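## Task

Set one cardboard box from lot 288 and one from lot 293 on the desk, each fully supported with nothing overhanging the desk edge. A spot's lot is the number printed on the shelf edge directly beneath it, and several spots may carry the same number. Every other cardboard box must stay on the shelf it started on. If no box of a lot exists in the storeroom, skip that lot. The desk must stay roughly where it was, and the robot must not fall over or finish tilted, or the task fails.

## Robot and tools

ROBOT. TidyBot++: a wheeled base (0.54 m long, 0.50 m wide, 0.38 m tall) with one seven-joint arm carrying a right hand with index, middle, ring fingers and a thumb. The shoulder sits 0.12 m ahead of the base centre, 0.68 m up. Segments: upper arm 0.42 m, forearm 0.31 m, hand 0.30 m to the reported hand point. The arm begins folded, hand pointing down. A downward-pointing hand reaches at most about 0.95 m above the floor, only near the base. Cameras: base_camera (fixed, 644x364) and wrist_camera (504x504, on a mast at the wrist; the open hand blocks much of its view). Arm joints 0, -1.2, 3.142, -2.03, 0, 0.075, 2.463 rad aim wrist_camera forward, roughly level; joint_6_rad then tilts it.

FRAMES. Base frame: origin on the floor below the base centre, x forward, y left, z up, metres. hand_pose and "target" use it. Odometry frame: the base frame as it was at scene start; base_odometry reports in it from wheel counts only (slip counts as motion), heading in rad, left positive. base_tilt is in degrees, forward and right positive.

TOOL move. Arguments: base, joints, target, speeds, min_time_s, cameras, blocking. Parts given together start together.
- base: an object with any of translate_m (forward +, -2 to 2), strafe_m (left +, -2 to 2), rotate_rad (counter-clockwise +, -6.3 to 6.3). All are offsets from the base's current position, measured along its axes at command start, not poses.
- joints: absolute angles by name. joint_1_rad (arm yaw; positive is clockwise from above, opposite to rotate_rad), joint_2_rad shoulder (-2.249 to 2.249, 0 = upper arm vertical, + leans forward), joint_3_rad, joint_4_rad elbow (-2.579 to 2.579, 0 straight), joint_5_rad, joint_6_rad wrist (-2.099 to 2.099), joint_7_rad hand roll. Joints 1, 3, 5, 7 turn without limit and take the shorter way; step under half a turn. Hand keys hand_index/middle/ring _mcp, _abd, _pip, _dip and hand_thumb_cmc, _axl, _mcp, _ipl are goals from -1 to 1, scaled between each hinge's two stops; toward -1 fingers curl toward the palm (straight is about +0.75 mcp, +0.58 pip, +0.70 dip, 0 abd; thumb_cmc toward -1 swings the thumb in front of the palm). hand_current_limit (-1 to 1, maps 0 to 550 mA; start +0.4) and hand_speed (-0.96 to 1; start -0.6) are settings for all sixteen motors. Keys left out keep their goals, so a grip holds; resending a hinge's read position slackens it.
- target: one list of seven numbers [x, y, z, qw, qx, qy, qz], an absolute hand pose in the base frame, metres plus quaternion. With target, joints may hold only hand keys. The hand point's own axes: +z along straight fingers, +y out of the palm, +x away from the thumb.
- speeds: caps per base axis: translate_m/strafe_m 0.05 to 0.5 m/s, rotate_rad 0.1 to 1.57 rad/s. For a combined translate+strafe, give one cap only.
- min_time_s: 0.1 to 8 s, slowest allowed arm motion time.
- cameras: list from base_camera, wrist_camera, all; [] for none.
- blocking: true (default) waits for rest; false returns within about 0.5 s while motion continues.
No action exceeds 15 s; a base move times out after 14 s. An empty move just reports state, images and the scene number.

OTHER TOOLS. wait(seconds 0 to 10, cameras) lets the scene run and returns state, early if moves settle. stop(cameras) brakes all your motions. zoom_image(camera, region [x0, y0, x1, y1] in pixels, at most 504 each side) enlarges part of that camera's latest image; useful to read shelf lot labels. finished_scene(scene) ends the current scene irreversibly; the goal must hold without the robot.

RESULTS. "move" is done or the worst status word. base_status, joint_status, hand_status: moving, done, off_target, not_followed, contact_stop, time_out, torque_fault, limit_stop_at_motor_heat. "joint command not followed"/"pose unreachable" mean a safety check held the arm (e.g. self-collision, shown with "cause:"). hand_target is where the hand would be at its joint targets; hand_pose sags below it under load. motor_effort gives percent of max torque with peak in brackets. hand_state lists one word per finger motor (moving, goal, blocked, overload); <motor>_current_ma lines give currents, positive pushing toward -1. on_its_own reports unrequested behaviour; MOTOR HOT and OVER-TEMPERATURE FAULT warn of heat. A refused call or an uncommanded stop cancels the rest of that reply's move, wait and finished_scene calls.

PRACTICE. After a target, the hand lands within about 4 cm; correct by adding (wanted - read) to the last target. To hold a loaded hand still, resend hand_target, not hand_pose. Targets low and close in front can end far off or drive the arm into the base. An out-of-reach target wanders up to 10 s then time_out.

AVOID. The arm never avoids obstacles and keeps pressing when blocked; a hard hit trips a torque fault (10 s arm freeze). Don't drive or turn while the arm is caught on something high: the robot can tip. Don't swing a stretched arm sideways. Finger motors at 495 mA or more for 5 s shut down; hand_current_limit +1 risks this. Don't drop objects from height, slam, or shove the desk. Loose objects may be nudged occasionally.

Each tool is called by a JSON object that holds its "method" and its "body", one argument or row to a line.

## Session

{"method": "move", "body": {
  "cameras": ["all"]
}}

Scene clock: 0.00 s.
base_odometry: x=+0.000 y=+0.000 heading=+0.000
base_tilt: forward=-0.2 right=+0.3
base_status: not commanded
joint_positions: joint_1_rad=+0.027 joint_2_rad=-0.372 joint_3_rad=+3.184 joint_4_rad=-2.530 joint_5_rad=-0.018 joint_6_rad=-0.828 joint_7_rad=+3.177 hand_index_mcp=+0.753 hand_index_abd=+0.000 hand_index_pip=+0.577 hand_index_dip=+0.696 hand_middle_mcp=+0.753 hand_middle_abd=+0.000 hand_middle_pip=+0.577 hand_middle_dip=+0.696 hand_ring_mcp=+0.753 hand_ring_abd=+0.000 hand_ring_pip=+0.577 hand_ring_dip=+0.696 hand_thumb_cmc=+0.715 hand_thumb_axl=+0.677 hand_thumb_mcp=+0.223 hand_thumb_ipl=+0.168 hand_current_limit=+0.400 hand_speed=-0.600
joint_status: not commanded
hand_state: goal,goal,goal,goal,goal,goal,goal,goal,goal,goal,goal,goal,goal,goal,goal,goal
index_mcp_current_ma: 0
index_abd_current_ma: 0
index_pip_current_ma: 0
index_dip_current_ma: 0
middle_mcp_current_ma: 0
middle_abd_current_ma: 0
middle_pip_current_ma: 0
middle_dip_current_ma: 0
ring_mcp_current_ma: 0
ring_abd_current_ma: 0
ring_pip_current_ma: 0
ring_dip_current_ma: 0
thumb_cmc_current_ma: 0
thumb_axl_current_ma: 0
thumb_mcp_current_ma: -1
thumb_ipl_current_ma: 0
hand_goal_index_mcp: 0.754
hand_goal_index_abd: 0.000
hand_goal_index_pip: 0.576
hand_goal_index_dip: 0.696
hand_goal_middle_mcp: 0.754
hand_goal_middle_abd: 0.000
hand_goal_middle_pip: 0.576
hand_goal_middle_dip: 0.696
hand_goal_ring_mcp: 0.754
hand_goal_ring_abd: 0.000
hand_goal_ring_pip: 0.576
hand_goal_ring_dip: 0.696
hand_goal_thumb_cmc: 0.714
hand_goal_thumb_axl: 0.678
hand_goal_thumb_mcp: 0.226
hand_goal_thumb_ipl: 0.168
motor_effort: joint_1_rad=+1 joint_2_rad=-2 joint_3_rad=+1 joint_4_rad=+12 joint_5_rad=+0 joint_6_rad=+2 joint_7_rad=+0
hand_pose: x=+0.3583 y=-0.0302 z=+0.6151 quat_wxyz=(-0.048, -0.720, -0.690, -0.063) (m; base frame)
hand_target: x=+0.3583 y=-0.0302 z=+0.6151 quat_wxyz=(-0.048, -0.720, -0.690, -0.063) (m; base frame)
hand_status: not commanded
pictures: base_camera, wrist_camera
camera_calibration:
wrist_camera: T_world_to_cam=[[0.596021, -0.799277, 0.0769187, -0.248924], [-0.662301, -0.435185, 0.609894, -0.19381], [-0.454, -0.414453, -0.788741, 0.762943], [0, 0, 0, 1]] pos_world=[0.36638, 0.0329014, 0.739115]

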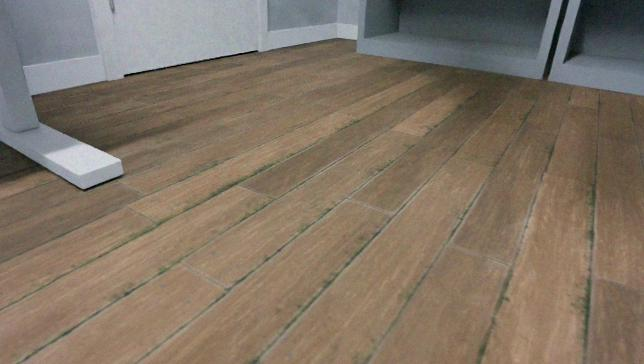

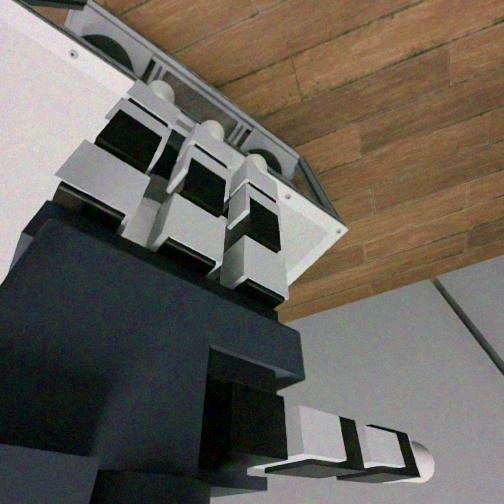

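{"method": "move", "body": {
  "joints": {"joint_1_rad": 0, "joint_2_rad": -1.2, "joint_3_rad": 3.142, "joint_4_rad": -2.03, "joint_5_rad": 0, "joint_6_rad": -0.2, "joint_7_rad": 2.463, "hand_speed": -0.6, "hand_index_mcp": 0.86, "hand_middle_mcp": 0.86, "hand_ring_mcp": 0.86, "hand_index_pip": -0.212, "hand_middle_pip": -0.212, "hand_ring_pip": -0.212, "hand_index_dip": -0.087, "hand_middle_dip": -0.087, "hand_ring_dip": -0.087, "hand_thumb_cmc": -0.571, "hand_thumb_mcp": 0.0, "hand_thumb_ipl": 0.168},
  "cameras": ["wrist_camera"]
}}

{"method": "move", "body": {
  "base": {"rotate_rad": -0.6},
  "cameras": ["all"]
}}

{"method": "move", "body": {
  "base": {"rotate_rad": -0.6},
  "cameras": ["all"]
}}

Scene clock: 10.47 s.
move: done
base_odometry: x=+0.000 y=+0.000 heading=+0.000
base_tilt: forward=-0.2 right=+0.3
base_status: not commanded
joint_positions: joint_1_rad=+0.022 joint_2_rad=-1.192 joint_3_rad=+3.160 joint_4_rad=-2.058 joint_5_rad=-0.018 joint_6_rad=-0.293 joint_7_rad=+2.506 hand_index_mcp=+0.865 hand_index_abd=+0.000 hand_index_pip=-0.208 hand_index_dip=-0.084 hand_middle_mcp=+0.865 hand_middle_abd=+0.000 hand_middle_pip=-0.208 hand_middle_dip=-0.083 hand_ring_mcp=+0.864 hand_ring_abd=+0.000 hand_ring_pip=-0.208 hand_ring_dip=-0.083 hand_thumb_cmc=-0.562 hand_thumb_axl=+0.677 hand_thumb_mcp=-0.001 hand_thumb_ipl=+0.168 hand_current_limit=+0.400 hand_speed=-0.600
joint_status: all done
hand_state: goal,goal,goal,goal,goal,goal,goal,goal,goal,goal,goal,goal,goal,goal,goal,goal
index_mcp_current_ma: 2
index_abd_current_ma: 0
index_pip_current_ma: 1
index_dip_current_ma: 0
middle_mcp_current_ma: 2
middle_abd_current_ma: 0
middle_pip_current_ma: 1
middle_dip_current_ma: 1
ring_mcp_current_ma: 1
ring_abd_current_ma: 0
ring_pip_current_ma: 1
ring_dip_current_ma: 1
thumb_cmc_current_ma: 4
thumb_axl_current_ma: 0
thumb_mcp_current_ma: 0
thumb_ipl_current_ma: 0
hand_goal_index_mcp: 0.860
hand_goal_index_abd: 0.000
hand_goal_index_pip: -0.212
hand_goal_index_dip: -0.086
hand_goal_middle_mcp: 0.860
hand_goal_middle_abd: 0.000
hand_goal_middle_pip: -0.212
hand_goal_middle_dip: -0.086
hand_goal_ring_mcp: 0.860
hand_goal_ring_abd: 0.000
hand_goal_ring_pip: -0.212
hand_goal_ring_dip: -0.086
hand_goal_thumb_cmc: -0.570
hand_goal_thumb_axl: 0.678
hand_goal_thumb_mcp: 0.000
hand_goal_thumb_ipl: 0.168
motor_effort: joint_1_rad=+1(2) joint_2_rad=+14(16) joint_3_rad=+1(2) joint_4_rad=+13(18) joint_5_rad=+0(1) joint_6_rad=+8(9) joint_7_rad=+0(1)
hand_pose: x=+0.2203 y=-0.0790 z=+1.2100 quat_wxyz=(-0.376, -0.496, -0.231, -0.748) (m; base frame)
hand_target: x=+0.1905 y=-0.0699 z=+1.2461 quat_wxyz=(-0.375, -0.444, -0.212, -0.785) (m; base frame)
hand_status: not commanded
pictures: wrist_camera
camera_calibration:
wrist_camera: T_world_to_cam=[[-0.0350447, -0.999211, 0.0186868, -0.0576386], [-0.374659, -0.00419899, -0.927153, 1.16118], [0.9265, -0.0394929, -0.374216, 0.373226], [0, 0, 0, 1]] pos_world=[0.0872327, -0.0379776, 1.21734]

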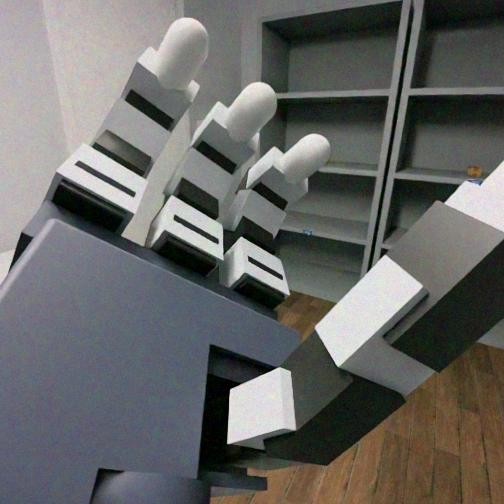

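Scene clock: 12.00 s.
move: done
base_odometry: x=+0.000 y=+0.000 heading=-0.598
base_tilt: forward=-0.2 right=+0.3
base_status: done
joint_positions: joint_1_rad=+0.017 joint_2_rad=-1.192 joint_3_rad=+3.158 joint_4_rad=-2.058 joint_5_rad=-0.018 joint_6_rad=-0.292 joint_7_rad=+2.504 hand_index_mcp=+0.865 hand_index_abd=+0.000 hand_index_pip=-0.208 hand_index_dip=-0.084 hand_middle_mcp=+0.865 hand_middle_abd=+0.000 hand_middle_pip=-0.208 hand_middle_dip=-0.083 hand_ring_mcp=+0.865 hand_ring_abd=+0.000 hand_ring_pip=-0.208 hand_ring_dip=-0.083 hand_thumb_cmc=-0.562 hand_thumb_axl=+0.677 hand_thumb_mcp=-0.001 hand_thumb_ipl=+0.168 hand_current_limit=+0.400 hand_speed=-0.600
joint_status: not commanded
hand_state: goal,goal,goal,goal,goal,goal,goal,goal,goal,goal,goal,goal,goal,goal,goal,goal
index_mcp_current_ma: 2
index_abd_current_ma: 0
index_pip_current_ma: 1
index_dip_current_ma: 0
middle_mcp_current_ma: 2
middle_abd_current_ma: 0
middle_pip_current_ma: 1
middle_dip_current_ma: 1
ring_mcp_current_ma: 2
ring_abd_current_ma: 0
ring_pip_current_ma: 1
ring_dip_current_ma: 1
thumb_cmc_current_ma: 4
thumb_axl_current_ma: 0
thumb_mcp_current_ma: 0
thumb_ipl_current_ma: 0
hand_goal_index_mcp: 0.860
hand_goal_index_abd: 0.000
hand_goal_index_pip: -0.212
hand_goal_index_dip: -0.086
hand_goal_middle_mcp: 0.860
hand_goal_middle_abd: 0.000
hand_goal_middle_pip: -0.212
hand_goal_middle_dip: -0.086
hand_goal_ring_mcp: 0.860
hand_goal_ring_abd: 0.000
hand_goal_ring_pip: -0.212
hand_goal_ring_dip: -0.086
hand_goal_thumb_cmc: -0.570
hand_goal_thumb_axl: 0.678
hand_goal_thumb_mcp: 0.000
hand_goal_thumb_ipl: 0.168
motor_effort: joint_1_rad=+1(2) joint_2_rad=+14(15) joint_3_rad=+1(1) joint_4_rad=+13(15) joint_5_rad=+0(0) joint_6_rad=+8(8) joint_7_rad=+1(1)
hand_pose: x=+0.2207 y=-0.0775 z=+1.2102 quat_wxyz=(-0.374, -0.495, -0.232, -0.749) (m; base frame)
hand_target: x=+0.1905 y=-0.0699 z=+1.2461 quat_wxyz=(-0.375, -0.444, -0.212, -0.785) (m; base frame)
hand_status: not commanded
pictures: base_camera, wrist_camera
camera_calibration:
wrist_camera: T_world_to_cam=[[-0.0291095, -0.999386, 0.0194904, -0.0584372], [-0.374062, -0.00719054, -0.927376, 1.16145], [0.926947, -0.034286, -0.373623, 0.372545], [0, 0, 0, 1]] pos_world=[0.0874259, -0.0372768, 1.21744]

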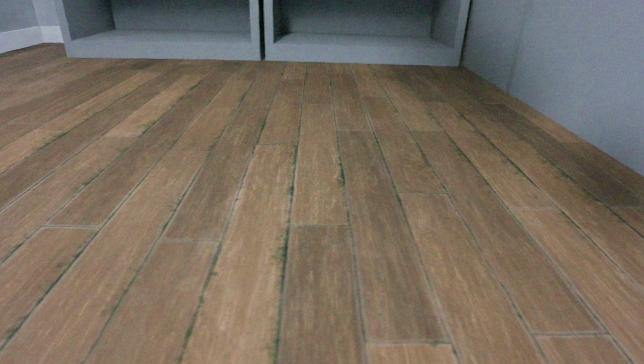

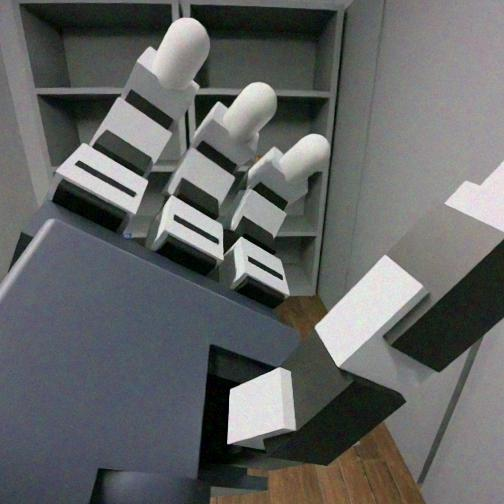

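Scene clock: 13.53 s.
move: done
base_odometry: x=+0.000 y=+0.000 heading=-1.197
base_tilt: forward=-0.2 right=+0.3
base_status: done
joint_positions: joint_1_rad=+0.016 joint_2_rad=-1.192 joint_3_rad=+3.158 joint_4_rad=-2.058 joint_5_rad=-0.018 joint_6_rad=-0.292 joint_7_rad=+2.504 hand_index_mcp=+0.865 hand_index_abd=+0.000 hand_index_pip=-0.208 hand_index_dip=-0.084 hand_middle_mcp=+0.865 hand_middle_abd=+0.000 hand_middle_pip=-0.208 hand_middle_dip=-0.083 hand_ring_mcp=+0.865 hand_ring_abd=+0.000 hand_ring_pip=-0.208 hand_ring_dip=-0.083 hand_thumb_cmc=-0.562 hand_thumb_axl=+0.677 hand_thumb_mcp=-0.001 hand_thumb_ipl=+0.168 hand_current_limit=+0.400 hand_speed=-0.600
joint_status: not commanded
hand_state: goal,goal,goal,goal,goal,goal,goal,goal,goal,goal,goal,goal,goal,goal,goal,goal
index_mcp_current_ma: 2
index_abd_current_ma: 0
index_pip_current_ma: 1
index_dip_current_ma: 0
middle_mcp_current_ma: 2
middle_abd_current_ma: 0
middle_pip_current_ma: 1
middle_dip_current_ma: 1
ring_mcp_current_ma: 2
ring_abd_current_ma: 0
ring_pip_current_ma: 1
ring_dip_current_ma: 1
thumb_cmc_current_ma: 4
thumb_axl_current_ma: 0
thumb_mcp_current_ma: 0
thumb_ipl_current_ma: 0
hand_goal_index_mcp: 0.860
hand_goal_index_abd: 0.000
hand_goal_index_pip: -0.212
hand_goal_index_dip: -0.086
hand_goal_middle_mcp: 0.860
hand_goal_middle_abd: 0.000
hand_goal_middle_pip: -0.212
hand_goal_middle_dip: -0.086
hand_goal_ring_mcp: 0.860
hand_goal_ring_abd: 0.000
hand_goal_ring_pip: -0.212
hand_goal_ring_dip: -0.086
hand_goal_thumb_cmc: -0.570
hand_goal_thumb_axl: 0.678
hand_goal_thumb_mcp: 0.000
hand_goal_thumb_ipl: 0.168
motor_effort: joint_1_rad=+1(2) joint_2_rad=+14(14) joint_3_rad=+1(1) joint_4_rad=+14(14) joint_5_rad=+0(0) joint_6_rad=+8(8) joint_7_rad=+1(1)
hand_pose: x=+0.2208 y=-0.0771 z=+1.2103 quat_wxyz=(-0.373, -0.495, -0.233, -0.749) (m; base frame)
hand_target: x=+0.1905 y=-0.0699 z=+1.2461 quat_wxyz=(-0.375, -0.444, -0.212, -0.785) (m; base frame)
hand_status: not commanded
pictures: base_camera, wrist_camera
camera_calibration:
wrist_camera: T_world_to_cam=[[-0.0274757, -0.999426, 0.0197961, -0.0588535], [-0.373964, -0.00808879, -0.927408, 1.16145], [0.927036, -0.0328842, -0.373528, 0.372478], [0, 0, 0, 1]] pos_world=[0.0874242, -0.0371763, 1.21743]

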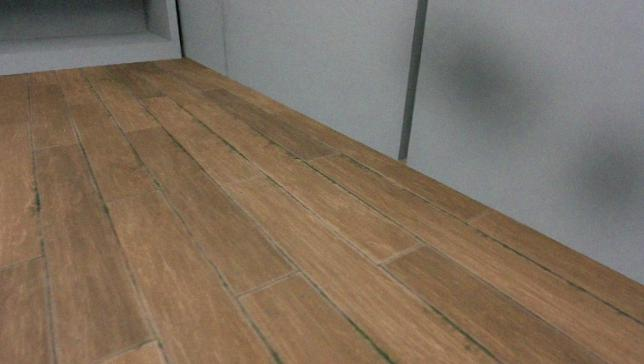

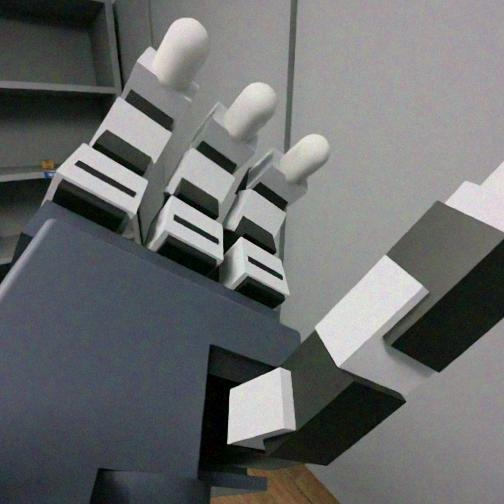

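{"method": "move", "body": {
  "base": {"rotate_rad": -0.75},
  "cameras": ["all"]
}}

{"method": "move", "body": {
  "base": {"rotate_rad": -0.75},
  "cameras": ["all"]
}}

{"method": "move", "body": {
  "base": {"rotate_rad": -0.75},
  "cameras": ["all"]
}}

Scene clock: 20.63 s.
move: done
base_odometry: x=+0.000 y=+0.000 heading=-1.945
base_tilt: forward=-0.2 right=+0.3
base_status: done
joint_positions: joint_1_rad=+0.015 joint_2_rad=-1.192 joint_3_rad=+3.158 joint_4_rad=-2.058 joint_5_rad=-0.018 joint_6_rad=-0.292 joint_7_rad=+2.504 hand_index_mcp=+0.865 hand_index_abd=+0.000 hand_index_pip=-0.208 hand_index_dip=-0.084 hand_middle_mcp=+0.865 hand_middle_abd=+0.000 hand_middle_pip=-0.208 hand_middle_dip=-0.083 hand_ring_mcp=+0.865 hand_ring_abd=+0.000 hand_ring_pip=-0.208 hand_ring_dip=-0.083 hand_thumb_cmc=-0.562 hand_thumb_axl=+0.677 hand_thumb_mcp=-0.001 hand_thumb_ipl=+0.168 hand_current_limit=+0.400 hand_speed=-0.600
joint_status: not commanded
hand_state: goal,goal,goal,goal,goal,goal,goal,goal,goal,goal,goal,goal,goal,goal,goal,goal
index_mcp_current_ma: 2
index_abd_current_ma: 0
index_pip_current_ma: 1
index_dip_current_ma: 0
middle_mcp_current_ma: 2
middle_abd_current_ma: 0
middle_pip_current_ma: 1
middle_dip_current_ma: 1
ring_mcp_current_ma: 2
ring_abd_current_ma: 0
ring_pip_current_ma: 1
ring_dip_current_ma: 1
thumb_cmc_current_ma: 4
thumb_axl_current_ma: 0
thumb_mcp_current_ma: 0
thumb_ipl_current_ma: 0
hand_goal_index_mcp: 0.860
hand_goal_index_abd: 0.000
hand_goal_index_pip: -0.212
hand_goal_index_dip: -0.086
hand_goal_middle_mcp: 0.860
hand_goal_middle_abd: 0.000
hand_goal_middle_pip: -0.212
hand_goal_middle_dip: -0.086
hand_goal_ring_mcp: 0.860
hand_goal_ring_abd: 0.000
hand_goal_ring_pip: -0.212
hand_goal_ring_dip: -0.086
hand_goal_thumb_cmc: -0.570
hand_goal_thumb_axl: 0.678
hand_goal_thumb_mcp: 0.000
hand_goal_thumb_ipl: 0.168
motor_effort: joint_1_rad=+1(2) joint_2_rad=+14(14) joint_3_rad=+1(1) joint_4_rad=+14(14) joint_5_rad=+0(0) joint_6_rad=+8(8) joint_7_rad=+0(1)
hand_pose: x=+0.2209 y=-0.0769 z=+1.2103 quat_wxyz=(-0.373, -0.495, -0.233, -0.749) (m; base frame)
hand_target: x=+0.1905 y=-0.0699 z=+1.2461 quat_wxyz=(-0.375, -0.444, -0.212, -0.785) (m; base frame)
hand_status: not commanded
pictures: base_camera, wrist_camera
camera_calibration:
wrist_camera: T_world_to_cam=[[-0.0266402, -0.999445, 0.0199968, -0.0590687], [-0.373977, -0.008587, -0.927398, 1.16146], [0.927055, -0.0321844, -0.37354, 0.372429], [0, 0, 0, 1]] pos_world=[0.0875234, -0.037076, 1.21743]

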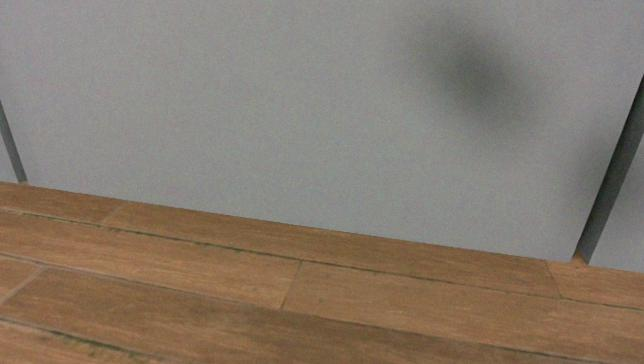

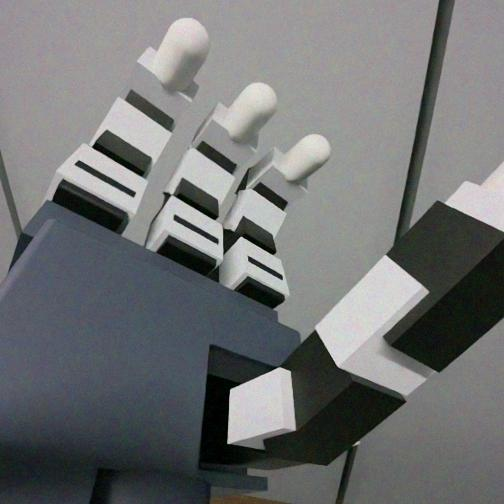

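Scene clock: 22.30 s.
move: done
base_odometry: x=+0.000 y=+0.000 heading=-2.694
base_tilt: forward=-0.2 right=+0.3
base_status: done
joint_positions: joint_1_rad=+0.014 joint_2_rad=-1.192 joint_3_rad=+3.157 joint_4_rad=-2.058 joint_5_rad=-0.018 joint_6_rad=-0.292 joint_7_rad=+2.504 hand_index_mcp=+0.865 hand_index_abd=+0.000 hand_index_pip=-0.208 hand_index_dip=-0.084 hand_middle_mcp=+0.865 hand_middle_abd=+0.000 hand_middle_pip=-0.208 hand_middle_dip=-0.083 hand_ring_mcp=+0.865 hand_ring_abd=+0.000 hand_ring_pip=-0.208 hand_ring_dip=-0.083 hand_thumb_cmc=-0.562 hand_thumb_axl=+0.677 hand_thumb_mcp=-0.001 hand_thumb_ipl=+0.168 hand_current_limit=+0.400 hand_speed=-0.600
joint_status: not commanded
hand_state: goal,goal,goal,goal,goal,goal,goal,goal,goal,goal,goal,goal,goal,goal,goal,goal
index_mcp_current_ma: 2
index_abd_current_ma: 0
index_pip_current_ma: 1
index_dip_current_ma: 0
middle_mcp_current_ma: 2
middle_abd_current_ma: 0
middle_pip_current_ma: 1
middle_dip_current_ma: 1
ring_mcp_current_ma: 2
ring_abd_current_ma: 0
ring_pip_current_ma: 1
ring_dip_current_ma: 1
thumb_cmc_current_ma: 4
thumb_axl_current_ma: 0
thumb_mcp_current_ma: 0
thumb_ipl_current_ma: 0
hand_goal_index_mcp: 0.860
hand_goal_index_abd: 0.000
hand_goal_index_pip: -0.212
hand_goal_index_dip: -0.086
hand_goal_middle_mcp: 0.860
hand_goal_middle_abd: 0.000
hand_goal_middle_pip: -0.212
hand_goal_middle_dip: -0.086
hand_goal_ring_mcp: 0.860
hand_goal_ring_abd: 0.000
hand_goal_ring_pip: -0.212
hand_goal_ring_dip: -0.086
hand_goal_thumb_cmc: -0.570
hand_goal_thumb_axl: 0.678
hand_goal_thumb_mcp: 0.000
hand_goal_thumb_ipl: 0.168
motor_effort: joint_1_rad=+0(2) joint_2_rad=+14(15) joint_3_rad=+1(2) joint_4_rad=+14(14) joint_5_rad=+0(0) joint_6_rad=+8(8) joint_7_rad=+1(1)
hand_pose: x=+0.2209 y=-0.0767 z=+1.2103 quat_wxyz=(-0.373, -0.495, -0.233, -0.749) (m; base frame)
hand_target: x=+0.1905 y=-0.0699 z=+1.2461 quat_wxyz=(-0.375, -0.444, -0.212, -0.785) (m; base frame)
hand_status: not commanded
pictures: base_camera, wrist_camera
camera_calibration:
wrist_camera: T_world_to_cam=[[-0.0260239, -0.999458, 0.0201789, -0.0592445], [-0.373952, -0.0089872, -0.927405, 1.16145], [0.927083, -0.0316806, -0.373515, 0.372418], [0, 0, 0, 1]] pos_world=[0.0875228, -0.0369758, 1.21743]

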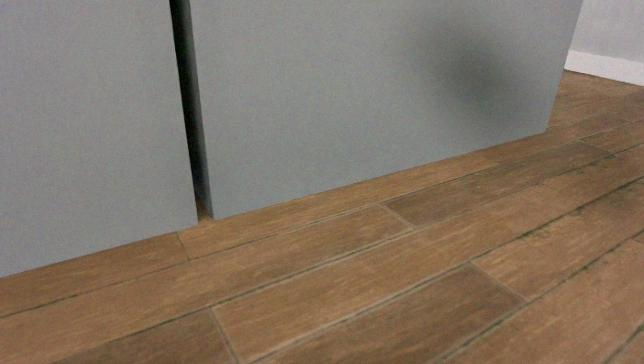

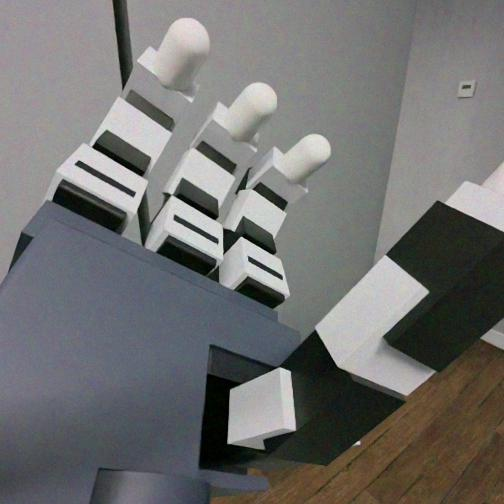

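Scene clock: 23.97 s.
move: done
base_odometry: x=+0.000 y=+0.000 heading=+2.841
base_tilt: forward=-0.2 right=+0.3
base_status: done
joint_positions: joint_1_rad=+0.014 joint_2_rad=-1.192 joint_3_rad=+3.157 joint_4_rad=-2.058 joint_5_rad=-0.018 joint_6_rad=-0.292 joint_7_rad=+2.504 hand_index_mcp=+0.865 hand_index_abd=+0.000 hand_index_pip=-0.208 hand_index_dip=-0.084 hand_middle_mcp=+0.865 hand_middle_abd=+0.000 hand_middle_pip=-0.208 hand_middle_dip=-0.083 hand_ring_mcp=+0.865 hand_ring_abd=+0.000 hand_ring_pip=-0.208 hand_ring_dip=-0.083 hand_thumb_cmc=-0.562 hand_thumb_axl=+0.677 hand_thumb_mcp=-0.001 hand_thumb_ipl=+0.168 hand_current_limit=+0.400 hand_speed=-0.600
joint_status: not commanded
hand_state: goal,goal,goal,goal,goal,goal,goal,goal,goal,goal,goal,goal,goal,goal,goal,goal
index_mcp_current_ma: 2
index_abd_current_ma: 0
index_pip_current_ma: 1
index_dip_current_ma: 0
middle_mcp_current_ma: 2
middle_abd_current_ma: 0
middle_pip_current_ma: 1
middle_dip_current_ma: 1
ring_mcp_current_ma: 2
ring_abd_current_ma: 0
ring_pip_current_ma: 1
ring_dip_current_ma: 1
thumb_cmc_current_ma: 4
thumb_axl_current_ma: 0
thumb_mcp_current_ma: 0
thumb_ipl_current_ma: 0
hand_goal_index_mcp: 0.860
hand_goal_index_abd: 0.000
hand_goal_index_pip: -0.212
hand_goal_index_dip: -0.086
hand_goal_middle_mcp: 0.860
hand_goal_middle_abd: 0.000
hand_goal_middle_pip: -0.212
hand_goal_middle_dip: -0.086
hand_goal_ring_mcp: 0.860
hand_goal_ring_abd: 0.000
hand_goal_ring_pip: -0.212
hand_goal_ring_dip: -0.086
hand_goal_thumb_cmc: -0.570
hand_goal_thumb_axl: 0.678
hand_goal_thumb_mcp: 0.000
hand_goal_thumb_ipl: 0.168
motor_effort: joint_1_rad=+1(2) joint_2_rad=+14(15) joint_3_rad=+1(1) joint_4_rad=+13(15) joint_5_rad=+0(0) joint_6_rad=+8(9) joint_7_rad=+0(1)
hand_pose: x=+0.2209 y=-0.0766 z=+1.2103 quat_wxyz=(-0.373, -0.495, -0.234, -0.749) (m; base frame)
hand_target: x=+0.1905 y=-0.0699 z=+1.2461 quat_wxyz=(-0.375, -0.444, -0.212, -0.785) (m; base frame)
hand_status: not commanded
pictures: base_camera, wrist_camera
camera_calibration:
wrist_camera: T_world_to_cam=[[-0.025673, -0.999465, 0.0202533, -0.0592661], [-0.37387, -0.00919021, -0.927436, 1.16148], [0.927126, -0.0313822, -0.373434, 0.37233], [0, 0, 0, 1]] pos_world=[0.0875223, -0.0368756, 1.21743]

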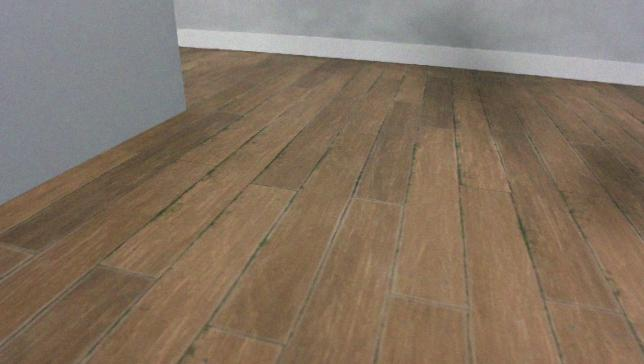

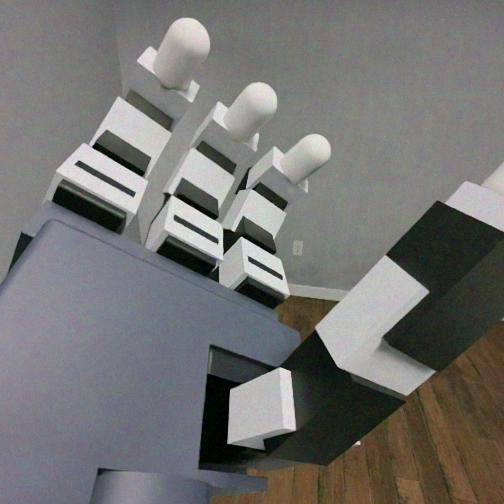

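{"method": "move", "body": {
  "base": {"rotate_rad": -0.9},
  "cameras": ["all"]
}}

{"method": "move", "body": {
  "base": {"rotate_rad": -0.9},
  "cameras": ["all"]
}}

Scene clock: 33.50 s.
move: done
base_odometry: x=+0.000 y=+0.000 heading=+1.943
base_tilt: forward=-0.2 right=+0.3
base_status: done
joint_positions: joint_1_rad=+0.014 joint_2_rad=-1.192 joint_3_rad=+3.157 joint_4_rad=-2.058 joint_5_rad=-0.018 joint_6_rad=-0.292 joint_7_rad=+2.504 hand_index_mcp=+0.865 hand_index_abd=+0.000 hand_index_pip=-0.208 hand_index_dip=-0.084 hand_middle_mcp=+0.865 hand_middle_abd=+0.000 hand_middle_pip=-0.208 hand_middle_dip=-0.083 hand_ring_mcp=+0.865 hand_ring_abd=+0.000 hand_ring_pip=-0.208 hand_ring_dip=-0.083 hand_thumb_cmc=-0.562 hand_thumb_axl=+0.677 hand_thumb_mcp=-0.001 hand_thumb_ipl=+0.168 hand_current_limit=+0.400 hand_speed=-0.600
joint_status: not commanded
hand_state: goal,goal,goal,goal,goal,goal,goal,goal,goal,goal,goal,goal,goal,goal,goal,goal
index_mcp_current_ma: 2
index_abd_current_ma: 0
index_pip_current_ma: 1
index_dip_current_ma: 0
middle_mcp_current_ma: 2
middle_abd_current_ma: 0
middle_pip_current_ma: 1
middle_dip_current_ma: 1
ring_mcp_current_ma: 2
ring_abd_current_ma: 0
ring_pip_current_ma: 1
ring_dip_current_ma: 1
thumb_cmc_current_ma: 4
thumb_axl_current_ma: 0
thumb_mcp_current_ma: 0
thumb_ipl_current_ma: 0
hand_goal_index_mcp: 0.860
hand_goal_index_abd: 0.000
hand_goal_index_pip: -0.212
hand_goal_index_dip: -0.086
hand_goal_middle_mcp: 0.860
hand_goal_middle_abd: 0.000
hand_goal_middle_pip: -0.212
hand_goal_middle_dip: -0.086
hand_goal_ring_mcp: 0.860
hand_goal_ring_abd: 0.000
hand_goal_ring_pip: -0.212
hand_goal_ring_dip: -0.086
hand_goal_thumb_cmc: -0.570
hand_goal_thumb_axl: 0.678
hand_goal_thumb_mcp: 0.000
hand_goal_thumb_ipl: 0.168
motor_effort: joint_1_rad=+1(2) joint_2_rad=+14(14) joint_3_rad=+1(1) joint_4_rad=+14(14) joint_5_rad=+0(1) joint_6_rad=+8(8) joint_7_rad=+1(1)
hand_pose: x=+0.2210 y=-0.0765 z=+1.2103 quat_wxyz=(-0.373, -0.495, -0.234, -0.749) (m; base frame)
hand_target: x=+0.1905 y=-0.0699 z=+1.2461 quat_wxyz=(-0.375, -0.444, -0.212, -0.785) (m; base frame)
hand_status: not commanded
pictures: base_camera, wrist_camera
camera_calibration:
wrist_camera: T_world_to_cam=[[-0.0252828, -0.999472, 0.0204187, -0.0595015], [-0.373878, -0.0094893, -0.92743, 1.16146], [0.927133, -0.0310821, -0.37344, 0.372348], [0, 0, 0, 1]] pos_world=[0.087522, -0.0368753, 1.21743]

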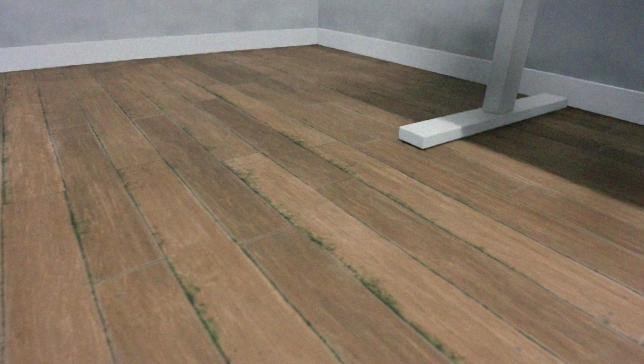

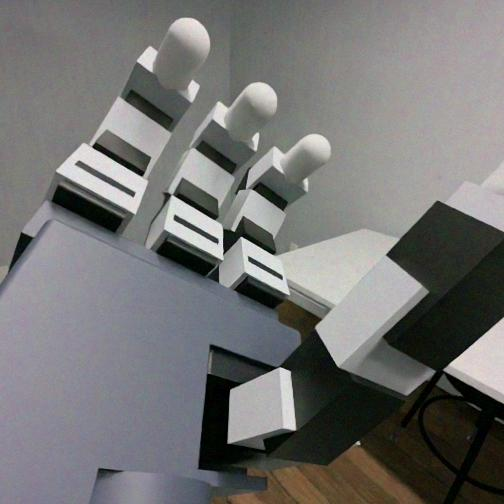

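Scene clock: 35.30 s.
move: done
base_odometry: x=+0.000 y=+0.000 heading=+1.045
base_tilt: forward=-0.2 right=+0.3
base_status: done
joint_positions: joint_1_rad=+0.014 joint_2_rad=-1.192 joint_3_rad=+3.157 joint_4_rad=-2.058 joint_5_rad=-0.018 joint_6_rad=-0.292 joint_7_rad=+2.504 hand_index_mcp=+0.865 hand_index_abd=+0.000 hand_index_pip=-0.208 hand_index_dip=-0.084 hand_middle_mcp=+0.865 hand_middle_abd=+0.000 hand_middle_pip=-0.208 hand_middle_dip=-0.083 hand_ring_mcp=+0.865 hand_ring_abd=+0.000 hand_ring_pip=-0.208 hand_ring_dip=-0.083 hand_thumb_cmc=-0.562 hand_thumb_axl=+0.677 hand_thumb_mcp=-0.001 hand_thumb_ipl=+0.168 hand_current_limit=+0.400 hand_speed=-0.600
joint_status: not commanded
hand_state: goal,goal,goal,goal,goal,goal,goal,goal,goal,goal,goal,goal,goal,goal,goal,goal
index_mcp_current_ma: 2
index_abd_current_ma: 0
index_pip_current_ma: 1
index_dip_current_ma: 0
middle_mcp_current_ma: 2
middle_abd_current_ma: 0
middle_pip_current_ma: 1
middle_dip_current_ma: 1
ring_mcp_current_ma: 2
ring_abd_current_ma: 0
ring_pip_current_ma: 1
ring_dip_current_ma: 1
thumb_cmc_current_ma: 4
thumb_axl_current_ma: 0
thumb_mcp_current_ma: 0
thumb_ipl_current_ma: 0
hand_goal_index_mcp: 0.860
hand_goal_index_abd: 0.000
hand_goal_index_pip: -0.212
hand_goal_index_dip: -0.086
hand_goal_middle_mcp: 0.860
hand_goal_middle_abd: 0.000
hand_goal_middle_pip: -0.212
hand_goal_middle_dip: -0.086
hand_goal_ring_mcp: 0.860
hand_goal_ring_abd: 0.000
hand_goal_ring_pip: -0.212
hand_goal_ring_dip: -0.086
hand_goal_thumb_cmc: -0.570
hand_goal_thumb_axl: 0.678
hand_goal_thumb_mcp: 0.000
hand_goal_thumb_ipl: 0.168
motor_effort: joint_1_rad=+1(2) joint_2_rad=+14(15) joint_3_rad=+1(1) joint_4_rad=+13(14) joint_5_rad=+0(0) joint_6_rad=+8(8) joint_7_rad=+1(1)
hand_pose: x=+0.2210 y=-0.0765 z=+1.2103 quat_wxyz=(-0.373, -0.495, -0.234, -0.750) (m; base frame)
hand_target: x=+0.1905 y=-0.0699 z=+1.2461 quat_wxyz=(-0.375, -0.444, -0.212, -0.785) (m; base frame)
hand_status: not commanded
pictures: base_camera, wrist_camera
camera_calibration:
wrist_camera: T_world_to_cam=[[-0.0250215, -0.999476, 0.0205229, -0.0595513], [-0.373847, -0.00968463, -0.92744, 1.16146], [0.927153, -0.0308783, -0.373409, 0.37232], [0, 0, 0, 1]] pos_world=[0.0875217, -0.0367752, 1.21743]

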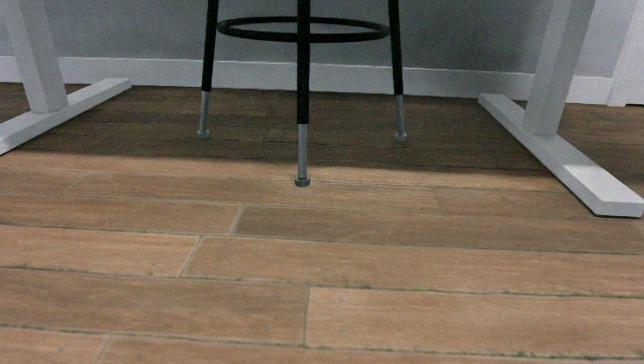

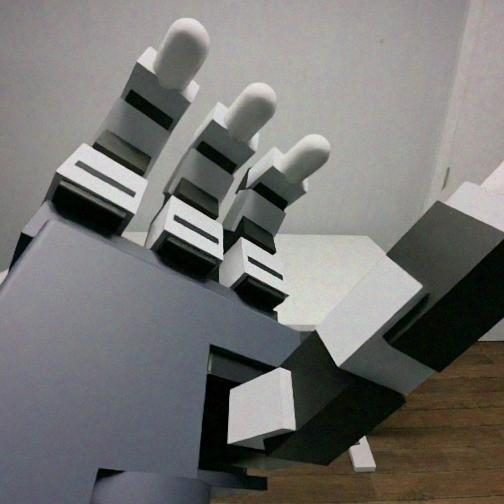

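{"method": "move", "body": {
  "base": {"translate_m": 0.245, "strafe_m": -0.966, "rotate_rad": -1.329},
  "joints": {"joint_6_rad": -0.35},
  "cameras": ["all"]
}}

{"method": "move", "body": {
  "joints": {"joint_6_rad": -0.65},
  "cameras": ["wrist_camera"]
}}

Scene clock: 116.87 s.
move: done
base_odometry: x=+0.959 y=-0.273 heading=-0.285
base_tilt: forward=-0.2 right=+0.3
base_status: done
joint_positions: joint_1_rad=+0.014 joint_2_rad=-1.195 joint_3_rad=+3.152 joint_4_rad=-2.055 joint_5_rad=-0.018 joint_6_rad=-0.362 joint_7_rad=+2.504 hand_index_mcp=+0.867 hand_index_abd=+0.000 hand_index_pip=-0.208 hand_index_dip=-0.084 hand_middle_mcp=+0.867 hand_middle_abd=+0.000 hand_middle_pip=-0.208 hand_middle_dip=-0.083 hand_ring_mcp=+0.867 hand_ring_abd=+0.000 hand_ring_pip=-0.208 hand_ring_dip=-0.083 hand_thumb_cmc=-0.562 hand_thumb_axl=+0.677 hand_thumb_mcp=-0.001 hand_thumb_ipl=+0.168 hand_current_limit=+0.400 hand_speed=-0.600
joint_status: all done
hand_state: goal,goal,goal,goal,goal,goal,goal,goal,goal,goal,goal,goal,goal,goal,goal,goal
index_mcp_current_ma: 3
index_abd_current_ma: 0
index_pip_current_ma: 1
index_dip_current_ma: 0
middle_mcp_current_ma: 3
middle_abd_current_ma: 0
middle_pip_current_ma: 1
middle_dip_current_ma: 1
ring_mcp_current_ma: 3
ring_abd_current_ma: 0
ring_pip_current_ma: 1
ring_dip_current_ma: 1
thumb_cmc_current_ma: 4
thumb_axl_current_ma: 0
thumb_mcp_current_ma: 0
thumb_ipl_current_ma: 0
hand_goal_index_mcp: 0.860
hand_goal_index_abd: 0.000
hand_goal_index_pip: -0.212
hand_goal_index_dip: -0.086
hand_goal_middle_mcp: 0.860
hand_goal_middle_abd: 0.000
hand_goal_middle_pip: -0.212
hand_goal_middle_dip: -0.086
hand_goal_ring_mcp: 0.860
hand_goal_ring_abd: 0.000
hand_goal_ring_pip: -0.212
hand_goal_ring_dip: -0.086
hand_goal_thumb_cmc: -0.570
hand_goal_thumb_axl: 0.678
hand_goal_thumb_mcp: 0.000
hand_goal_thumb_ipl: 0.168
motor_effort: joint_1_rad=+1(2) joint_2_rad=+13(15) joint_3_rad=+1(4) joint_4_rad=+14(15) joint_5_rad=+0(0) joint_6_rad=+8(10) joint_7_rad=+0(1)
hand_pose: x=+0.2301 y=-0.0734 z=+1.1945 quat_wxyz=(-0.365, -0.517, -0.248, -0.733) (m; base frame)
hand_target: x=+0.2178 y=-0.0699 z=+1.2092 quat_wxyz=(-0.358, -0.502, -0.240, -0.750) (m; base frame)
hand_status: not commanded
pictures: base_camera, wrist_camera
camera_calibration:
wrist_camera: T_world_to_cam=[[-0.0198167, -0.999462, 0.0261287, -0.063939], [-0.432732, -0.0149851, -0.901398, 1.13226], [0.901305, -0.0291694, -0.432202, 0.434409], [0, 0, 0, 1]] pos_world=[0.0971623, -0.0342662, 1.21004]

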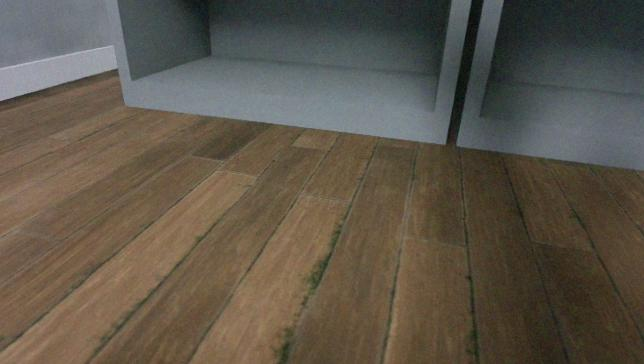

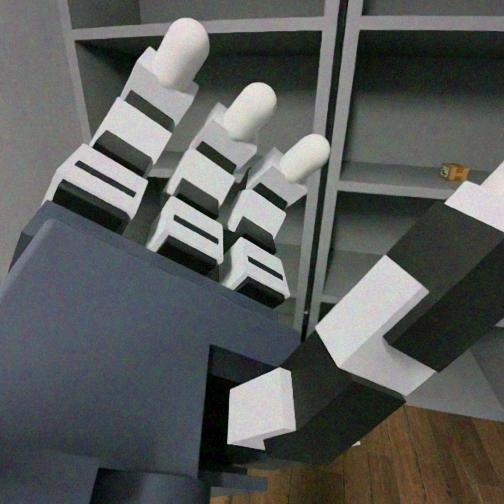

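Scene clock: 117.57 s.
move: done
base_odometry: x=+0.959 y=-0.273 heading=-0.285
base_tilt: forward=-0.2 right=+0.3
base_status: not commanded
joint_positions: joint_1_rad=+0.014 joint_2_rad=-1.195 joint_3_rad=+3.152 joint_4_rad=-2.048 joint_5_rad=-0.018 joint_6_rad=-0.610 joint_7_rad=+2.504 hand_index_mcp=+0.868 hand_index_abd=+0.000 hand_index_pip=-0.208 hand_index_dip=-0.084 hand_middle_mcp=+0.868 hand_middle_abd=+0.000 hand_middle_pip=-0.208 hand_middle_dip=-0.083 hand_ring_mcp=+0.868 hand_ring_abd=+0.000 hand_ring_pip=-0.208 hand_ring_dip=-0.083 hand_thumb_cmc=-0.562 hand_thumb_axl=+0.677 hand_thumb_mcp=-0.001 hand_thumb_ipl=+0.168 hand_current_limit=+0.400 hand_speed=-0.600
joint_status: all done
hand_state: goal,goal,goal,goal,goal,goal,goal,goal,goal,goal,goal,goal,goal,goal,goal,goal
index_mcp_current_ma: 4
index_abd_current_ma: 0
index_pip_current_ma: 1
index_dip_current_ma: 0
middle_mcp_current_ma: 4
middle_abd_current_ma: 0
middle_pip_current_ma: 1
middle_dip_current_ma: 1
ring_mcp_current_ma: 4
ring_abd_current_ma: 0
ring_pip_current_ma: 1
ring_dip_current_ma: 1
thumb_cmc_current_ma: 4
thumb_axl_current_ma: 0
thumb_mcp_current_ma: 0
thumb_ipl_current_ma: 0
hand_goal_index_mcp: 0.860
hand_goal_index_abd: 0.000
hand_goal_index_pip: -0.212
hand_goal_index_dip: -0.086
hand_goal_middle_mcp: 0.860
hand_goal_middle_abd: 0.000
hand_goal_middle_pip: -0.212
hand_goal_middle_dip: -0.086
hand_goal_ring_mcp: 0.860
hand_goal_ring_abd: 0.000
hand_goal_ring_pip: -0.212
hand_goal_ring_dip: -0.086
hand_goal_thumb_cmc: -0.570
hand_goal_thumb_axl: 0.678
hand_goal_thumb_mcp: 0.000
hand_goal_thumb_ipl: 0.168
motor_effort: joint_1_rad=+1(1) joint_2_rad=+13(15) joint_3_rad=+1(1) joint_4_rad=+14(16) joint_5_rad=+0(0) joint_6_rad=+9(11) joint_7_rad=+0(1)
hand_pose: x=+0.2579 y=-0.0720 z=+1.1285 quat_wxyz=(-0.330, -0.601, -0.291, -0.667) (m; base frame)
hand_target: x=+0.2543 y=-0.0699 z=+1.1254 quat_wxyz=(-0.319, -0.608, -0.291, -0.666) (m; base frame)
hand_status: not commanded
pictures: wrist_camera
camera_calibration:
wrist_camera: T_world_to_cam=[[-0.00749027, -0.99958, 0.0279997, -0.0654727], [-0.635036, -0.0168746, -0.772298, 0.991254], [0.772446, -0.0235655, -0.634643, 0.642893], [0, 0, 0, 1]] pos_world=[0.132392, -0.0335681, 1.17538]

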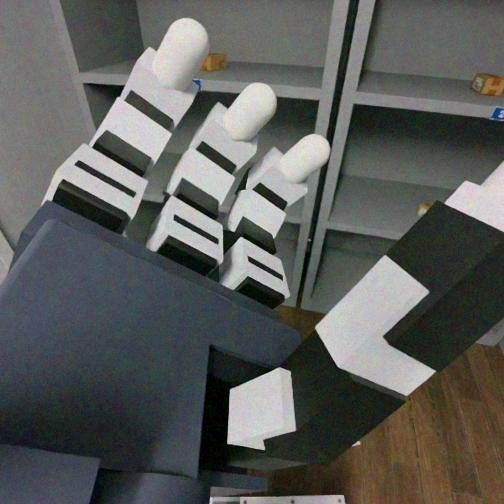

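{"method": "move", "body": {
  "base": {"rotate_rad": 0.42},
  "cameras": ["wrist_camera"]
}}

{"method": "zoom_image", "body": {
  "camera": "wrist_camera",
  "region": [280, 20, 450, 230]
}}

{"method": "move", "body": {
  "base": {"rotate_rad": -0.75},
  "cameras": ["wrist_camera"]
}}

{"method": "zoom_image", "body": {
  "camera": "wrist_camera",
  "region": [280, 20, 450, 230]
}}

Scene clock: 134.23 s.
move: done
base_odometry: x=+0.959 y=-0.273 heading=+0.133
base_tilt: forward=-0.2 right=+0.3
base_status: done
joint_positions: joint_1_rad=+0.012 joint_2_rad=-1.195 joint_3_rad=+3.152 joint_4_rad=-2.048 joint_5_rad=-0.018 joint_6_rad=-0.610 joint_7_rad=+2.504 hand_index_mcp=+0.868 hand_index_abd=+0.000 hand_index_pip=-0.208 hand_index_dip=-0.084 hand_middle_mcp=+0.868 hand_middle_abd=+0.000 hand_middle_pip=-0.208 hand_middle_dip=-0.083 hand_ring_mcp=+0.868 hand_ring_abd=+0.000 hand_ring_pip=-0.208 hand_ring_dip=-0.083 hand_thumb_cmc=-0.562 hand_thumb_axl=+0.677 hand_thumb_mcp=-0.001 hand_thumb_ipl=+0.168 hand_current_limit=+0.400 hand_speed=-0.600
joint_status: not commanded
hand_state: goal,goal,goal,goal,goal,goal,goal,goal,goal,goal,goal,goal,goal,goal,goal,goal
index_mcp_current_ma: 4
index_abd_current_ma: 0
index_pip_current_ma: 1
index_dip_current_ma: 0
middle_mcp_current_ma: 4
middle_abd_current_ma: 0
middle_pip_current_ma: 1
middle_dip_current_ma: 1
ring_mcp_current_ma: 4
ring_abd_current_ma: 0
ring_pip_current_ma: 1
ring_dip_current_ma: 1
thumb_cmc_current_ma: 4
thumb_axl_current_ma: 0
thumb_mcp_current_ma: 0
thumb_ipl_current_ma: 0
hand_goal_index_mcp: 0.860
hand_goal_index_abd: 0.000
hand_goal_index_pip: -0.212
hand_goal_index_dip: -0.086
hand_goal_middle_mcp: 0.860
hand_goal_middle_abd: 0.000
hand_goal_middle_pip: -0.212
hand_goal_middle_dip: -0.086
hand_goal_ring_mcp: 0.860
hand_goal_ring_abd: 0.000
hand_goal_ring_pip: -0.212
hand_goal_ring_dip: -0.086
hand_goal_thumb_cmc: -0.570
hand_goal_thumb_axl: 0.678
hand_goal_thumb_mcp: 0.000
hand_goal_thumb_ipl: 0.168
motor_effort: joint_1_rad=+1(2) joint_2_rad=+14(14) joint_3_rad=+1(2) joint_4_rad=+14(15) joint_5_rad=+0(1) joint_6_rad=+9(9) joint_7_rad=+0(1)
hand_pose: x=+0.2580 y=-0.0718 z=+1.1285 quat_wxyz=(-0.329, -0.601, -0.291, -0.667) (m; base frame)
hand_target: x=+0.2543 y=-0.0699 z=+1.1254 quat_wxyz=(-0.319, -0.608, -0.291, -0.666) (m; base frame)
hand_status: not commanded
pictures: wrist_camera
camera_calibration:
wrist_camera: T_world_to_cam=[[-0.00635127, -0.999589, 0.0279673, -0.0655853], [-0.635034, -0.0175727, -0.772284, 0.991213], [0.772458, -0.0226652, -0.634661, 0.642943], [0, 0, 0, 1]] pos_world=[0.132391, -0.0335676, 1.17538]

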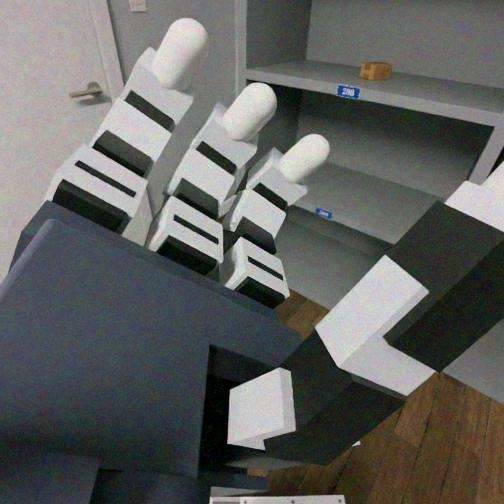

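Scaled by 2.400 from the camera's 504x504 image, which has a finer 720x720 frame.

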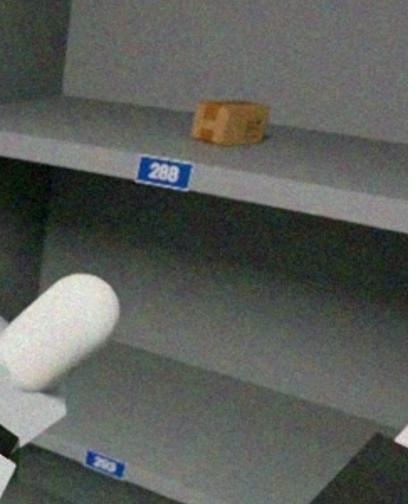

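Scene clock: 135.97 s.
move: done
base_odometry: x=+0.959 y=-0.273 heading=-0.615
base_tilt: forward=-0.2 right=+0.3
base_status: done
joint_positions: joint_1_rad=+0.012 joint_2_rad=-1.195 joint_3_rad=+3.152 joint_4_rad=-2.048 joint_5_rad=-0.018 joint_6_rad=-0.610 joint_7_rad=+2.504 hand_index_mcp=+0.868 hand_index_abd=+0.000 hand_index_pip=-0.208 hand_index_dip=-0.084 hand_middle_mcp=+0.868 hand_middle_abd=+0.000 hand_middle_pip=-0.208 hand_middle_dip=-0.083 hand_ring_mcp=+0.868 hand_ring_abd=+0.000 hand_ring_pip=-0.208 hand_ring_dip=-0.083 hand_thumb_cmc=-0.562 hand_thumb_axl=+0.677 hand_thumb_mcp=-0.001 hand_thumb_ipl=+0.168 hand_current_limit=+0.400 hand_speed=-0.600
joint_status: not commanded
hand_state: goal,goal,goal,goal,goal,goal,goal,goal,goal,goal,goal,goal,goal,goal,goal,goal
index_mcp_current_ma: 4
index_abd_current_ma: 0
index_pip_current_ma: 1
index_dip_current_ma: 0
middle_mcp_current_ma: 4
middle_abd_current_ma: 0
middle_pip_current_ma: 1
middle_dip_current_ma: 1
ring_mcp_current_ma: 4
ring_abd_current_ma: 0
ring_pip_current_ma: 1
ring_dip_current_ma: 1
thumb_cmc_current_ma: 4
thumb_axl_current_ma: 0
thumb_mcp_current_ma: 0
thumb_ipl_current_ma: 0
hand_goal_index_mcp: 0.860
hand_goal_index_abd: 0.000
hand_goal_index_pip: -0.212
hand_goal_index_dip: -0.086
hand_goal_middle_mcp: 0.860
hand_goal_middle_abd: 0.000
hand_goal_middle_pip: -0.212
hand_goal_middle_dip: -0.086
hand_goal_ring_mcp: 0.860
hand_goal_ring_abd: 0.000
hand_goal_ring_pip: -0.212
hand_goal_ring_dip: -0.086
hand_goal_thumb_cmc: -0.570
hand_goal_thumb_axl: 0.678
hand_goal_thumb_mcp: 0.000
hand_goal_thumb_ipl: 0.168
motor_effort: joint_1_rad=+1(2) joint_2_rad=+14(14) joint_3_rad=+1(2) joint_4_rad=+13(15) joint_5_rad=+0(1) joint_6_rad=+9(9) joint_7_rad=+0(1)
hand_pose: x=+0.2580 y=-0.0718 z=+1.1285 quat_wxyz=(-0.329, -0.601, -0.291, -0.667) (m; base frame)
hand_target: x=+0.2543 y=-0.0699 z=+1.1254 quat_wxyz=(-0.319, -0.608, -0.291, -0.666) (m; base frame)
hand_status: not commanded
pictures: wrist_camera
camera_calibration:
wrist_camera: T_world_to_cam=[[-0.00606989, -0.99959, 0.0279944, -0.0656542], [-0.635034, -0.0177722, -0.77228, 0.991201], [0.772461, -0.022465, -0.634665, 0.642955], [0, 0, 0, 1]] pos_world=[0.13239, -0.0335674, 1.17538]

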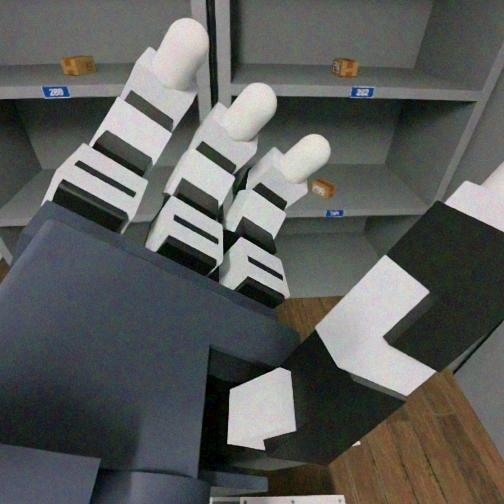

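Scaled by 2.400 from the camera's 504x504 image, which has a finer 720x720 frame.

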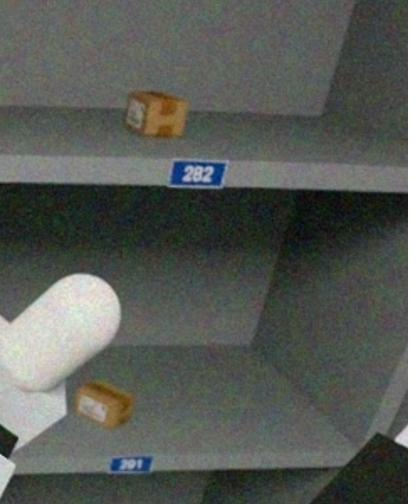

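{"method": "zoom_image", "body": {
  "camera": "wrist_camera",
  "region": [36, 50, 106, 110]
}}

{"method": "zoom_image", "body": {
  "camera": "wrist_camera",
  "region": [315, 195, 355, 230]
}}

Scaled by 7.200 from the camera's 504x504 image, which has a finer 720x720 frame.

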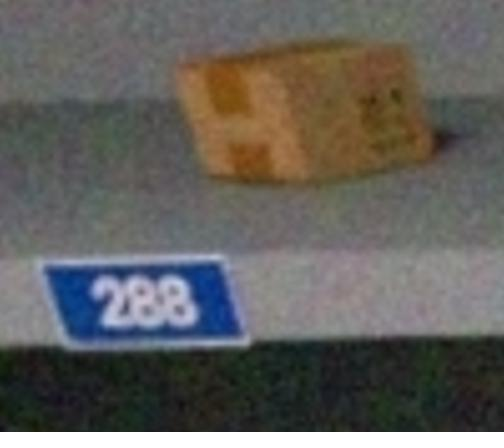

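Scaled by 12.600 from the camera's 504x504 image, which has a finer 720x720 frame.

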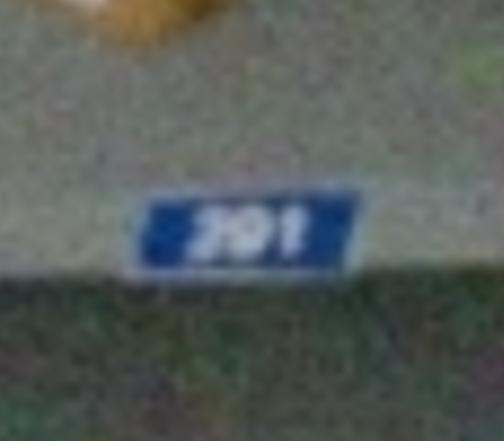

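{"method": "move", "body": {
  "base": {"translate_m": 0.475, "strafe_m": 0.764, "rotate_rad": 0.031},
  "joints": {"joint_6_rad": -0.5},
  "cameras": ["all"]
}}

{"method": "zoom_image", "body": {
  "camera": "wrist_camera",
  "region": [260, 20, 460, 220]
}}

Scene clock: 182.13 s.
move: done
base_odometry: x=+1.787 y=+0.077 heading=-0.585
base_tilt: forward=-0.2 right=+0.3
base_status: done
joint_positions: joint_1_rad=+0.009 joint_2_rad=-1.195 joint_3_rad=+3.151 joint_4_rad=-2.045 joint_5_rad=-0.018 joint_6_rad=-0.521 joint_7_rad=+2.504 hand_index_mcp=+0.868 hand_index_abd=+0.000 hand_index_pip=-0.208 hand_index_dip=-0.084 hand_middle_mcp=+0.868 hand_middle_abd=+0.000 hand_middle_pip=-0.208 hand_middle_dip=-0.083 hand_ring_mcp=+0.868 hand_ring_abd=+0.000 hand_ring_pip=-0.208 hand_ring_dip=-0.083 hand_thumb_cmc=-0.562 hand_thumb_axl=+0.677 hand_thumb_mcp=-0.001 hand_thumb_ipl=+0.168 hand_current_limit=+0.400 hand_speed=-0.600
joint_status: all done
hand_state: goal,goal,goal,goal,goal,goal,goal,goal,goal,goal,goal,goal,goal,goal,goal,goal
index_mcp_current_ma: 4
index_abd_current_ma: 0
index_pip_current_ma: 1
index_dip_current_ma: 0
middle_mcp_current_ma: 4
middle_abd_current_ma: 0
middle_pip_current_ma: 1
middle_dip_current_ma: 1
ring_mcp_current_ma: 4
ring_abd_current_ma: 0
ring_pip_current_ma: 1
ring_dip_current_ma: 1
thumb_cmc_current_ma: 4
thumb_axl_current_ma: 0
thumb_mcp_current_ma: 0
thumb_ipl_current_ma: 0
hand_goal_index_mcp: 0.860
hand_goal_index_abd: 0.000
hand_goal_index_pip: -0.212
hand_goal_index_dip: -0.086
hand_goal_middle_mcp: 0.860
hand_goal_middle_abd: 0.000
hand_goal_middle_pip: -0.212
hand_goal_middle_dip: -0.086
hand_goal_ring_mcp: 0.860
hand_goal_ring_abd: 0.000
hand_goal_ring_pip: -0.212
hand_goal_ring_dip: -0.086
hand_goal_thumb_cmc: -0.570
hand_goal_thumb_axl: 0.678
hand_goal_thumb_mcp: 0.000
hand_goal_thumb_ipl: 0.168
motor_effort: joint_1_rad=+1(3) joint_2_rad=+14(15) joint_3_rad=+1(3) joint_4_rad=+14(16) joint_5_rad=+0(1) joint_6_rad=+9(10) joint_7_rad=+0(1)
hand_pose: x=+0.2483 y=-0.0715 z=+1.1555 quat_wxyz=(-0.342, -0.569, -0.277, -0.694) (m; base frame)
hand_target: x=+0.2392 y=-0.0699 z=+1.1687 quat_wxyz=(-0.339, -0.557, -0.266, -0.710) (m; base frame)
hand_status: not commanded
pictures: base_camera, wrist_camera
camera_calibration:
wrist_camera: T_world_to_cam=[[-0.00696332, -0.99958, 0.0281366, -0.0661232], [-0.561644, -0.0193705, -0.827152, 1.05095], [0.82735, -0.0215625, -0.561273, 0.56918], [0, 0, 0, 1]] pos_world=[0.118887, -0.0334651, 1.19062]

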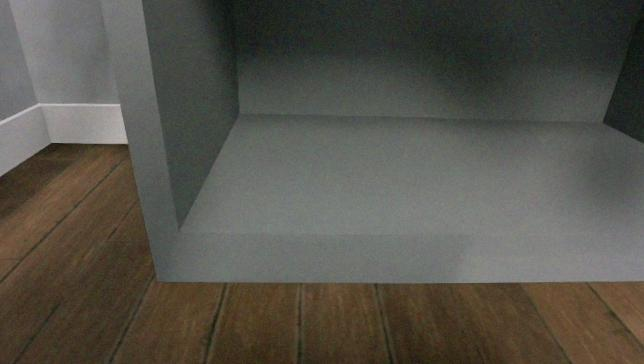

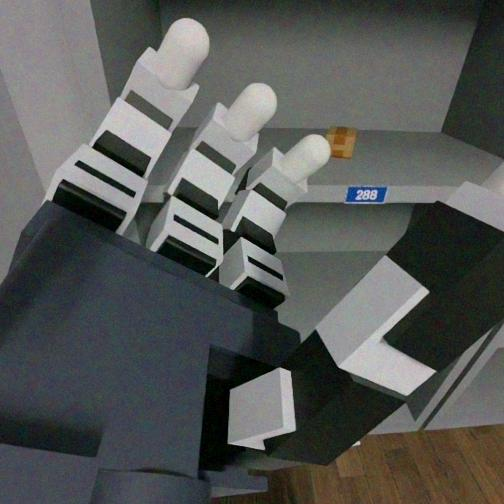

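Scaled by 2.520 from the camera's 504x504 image, which has a finer 720x720 frame.

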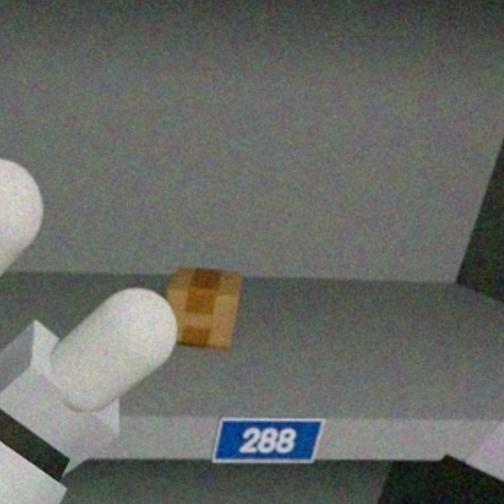

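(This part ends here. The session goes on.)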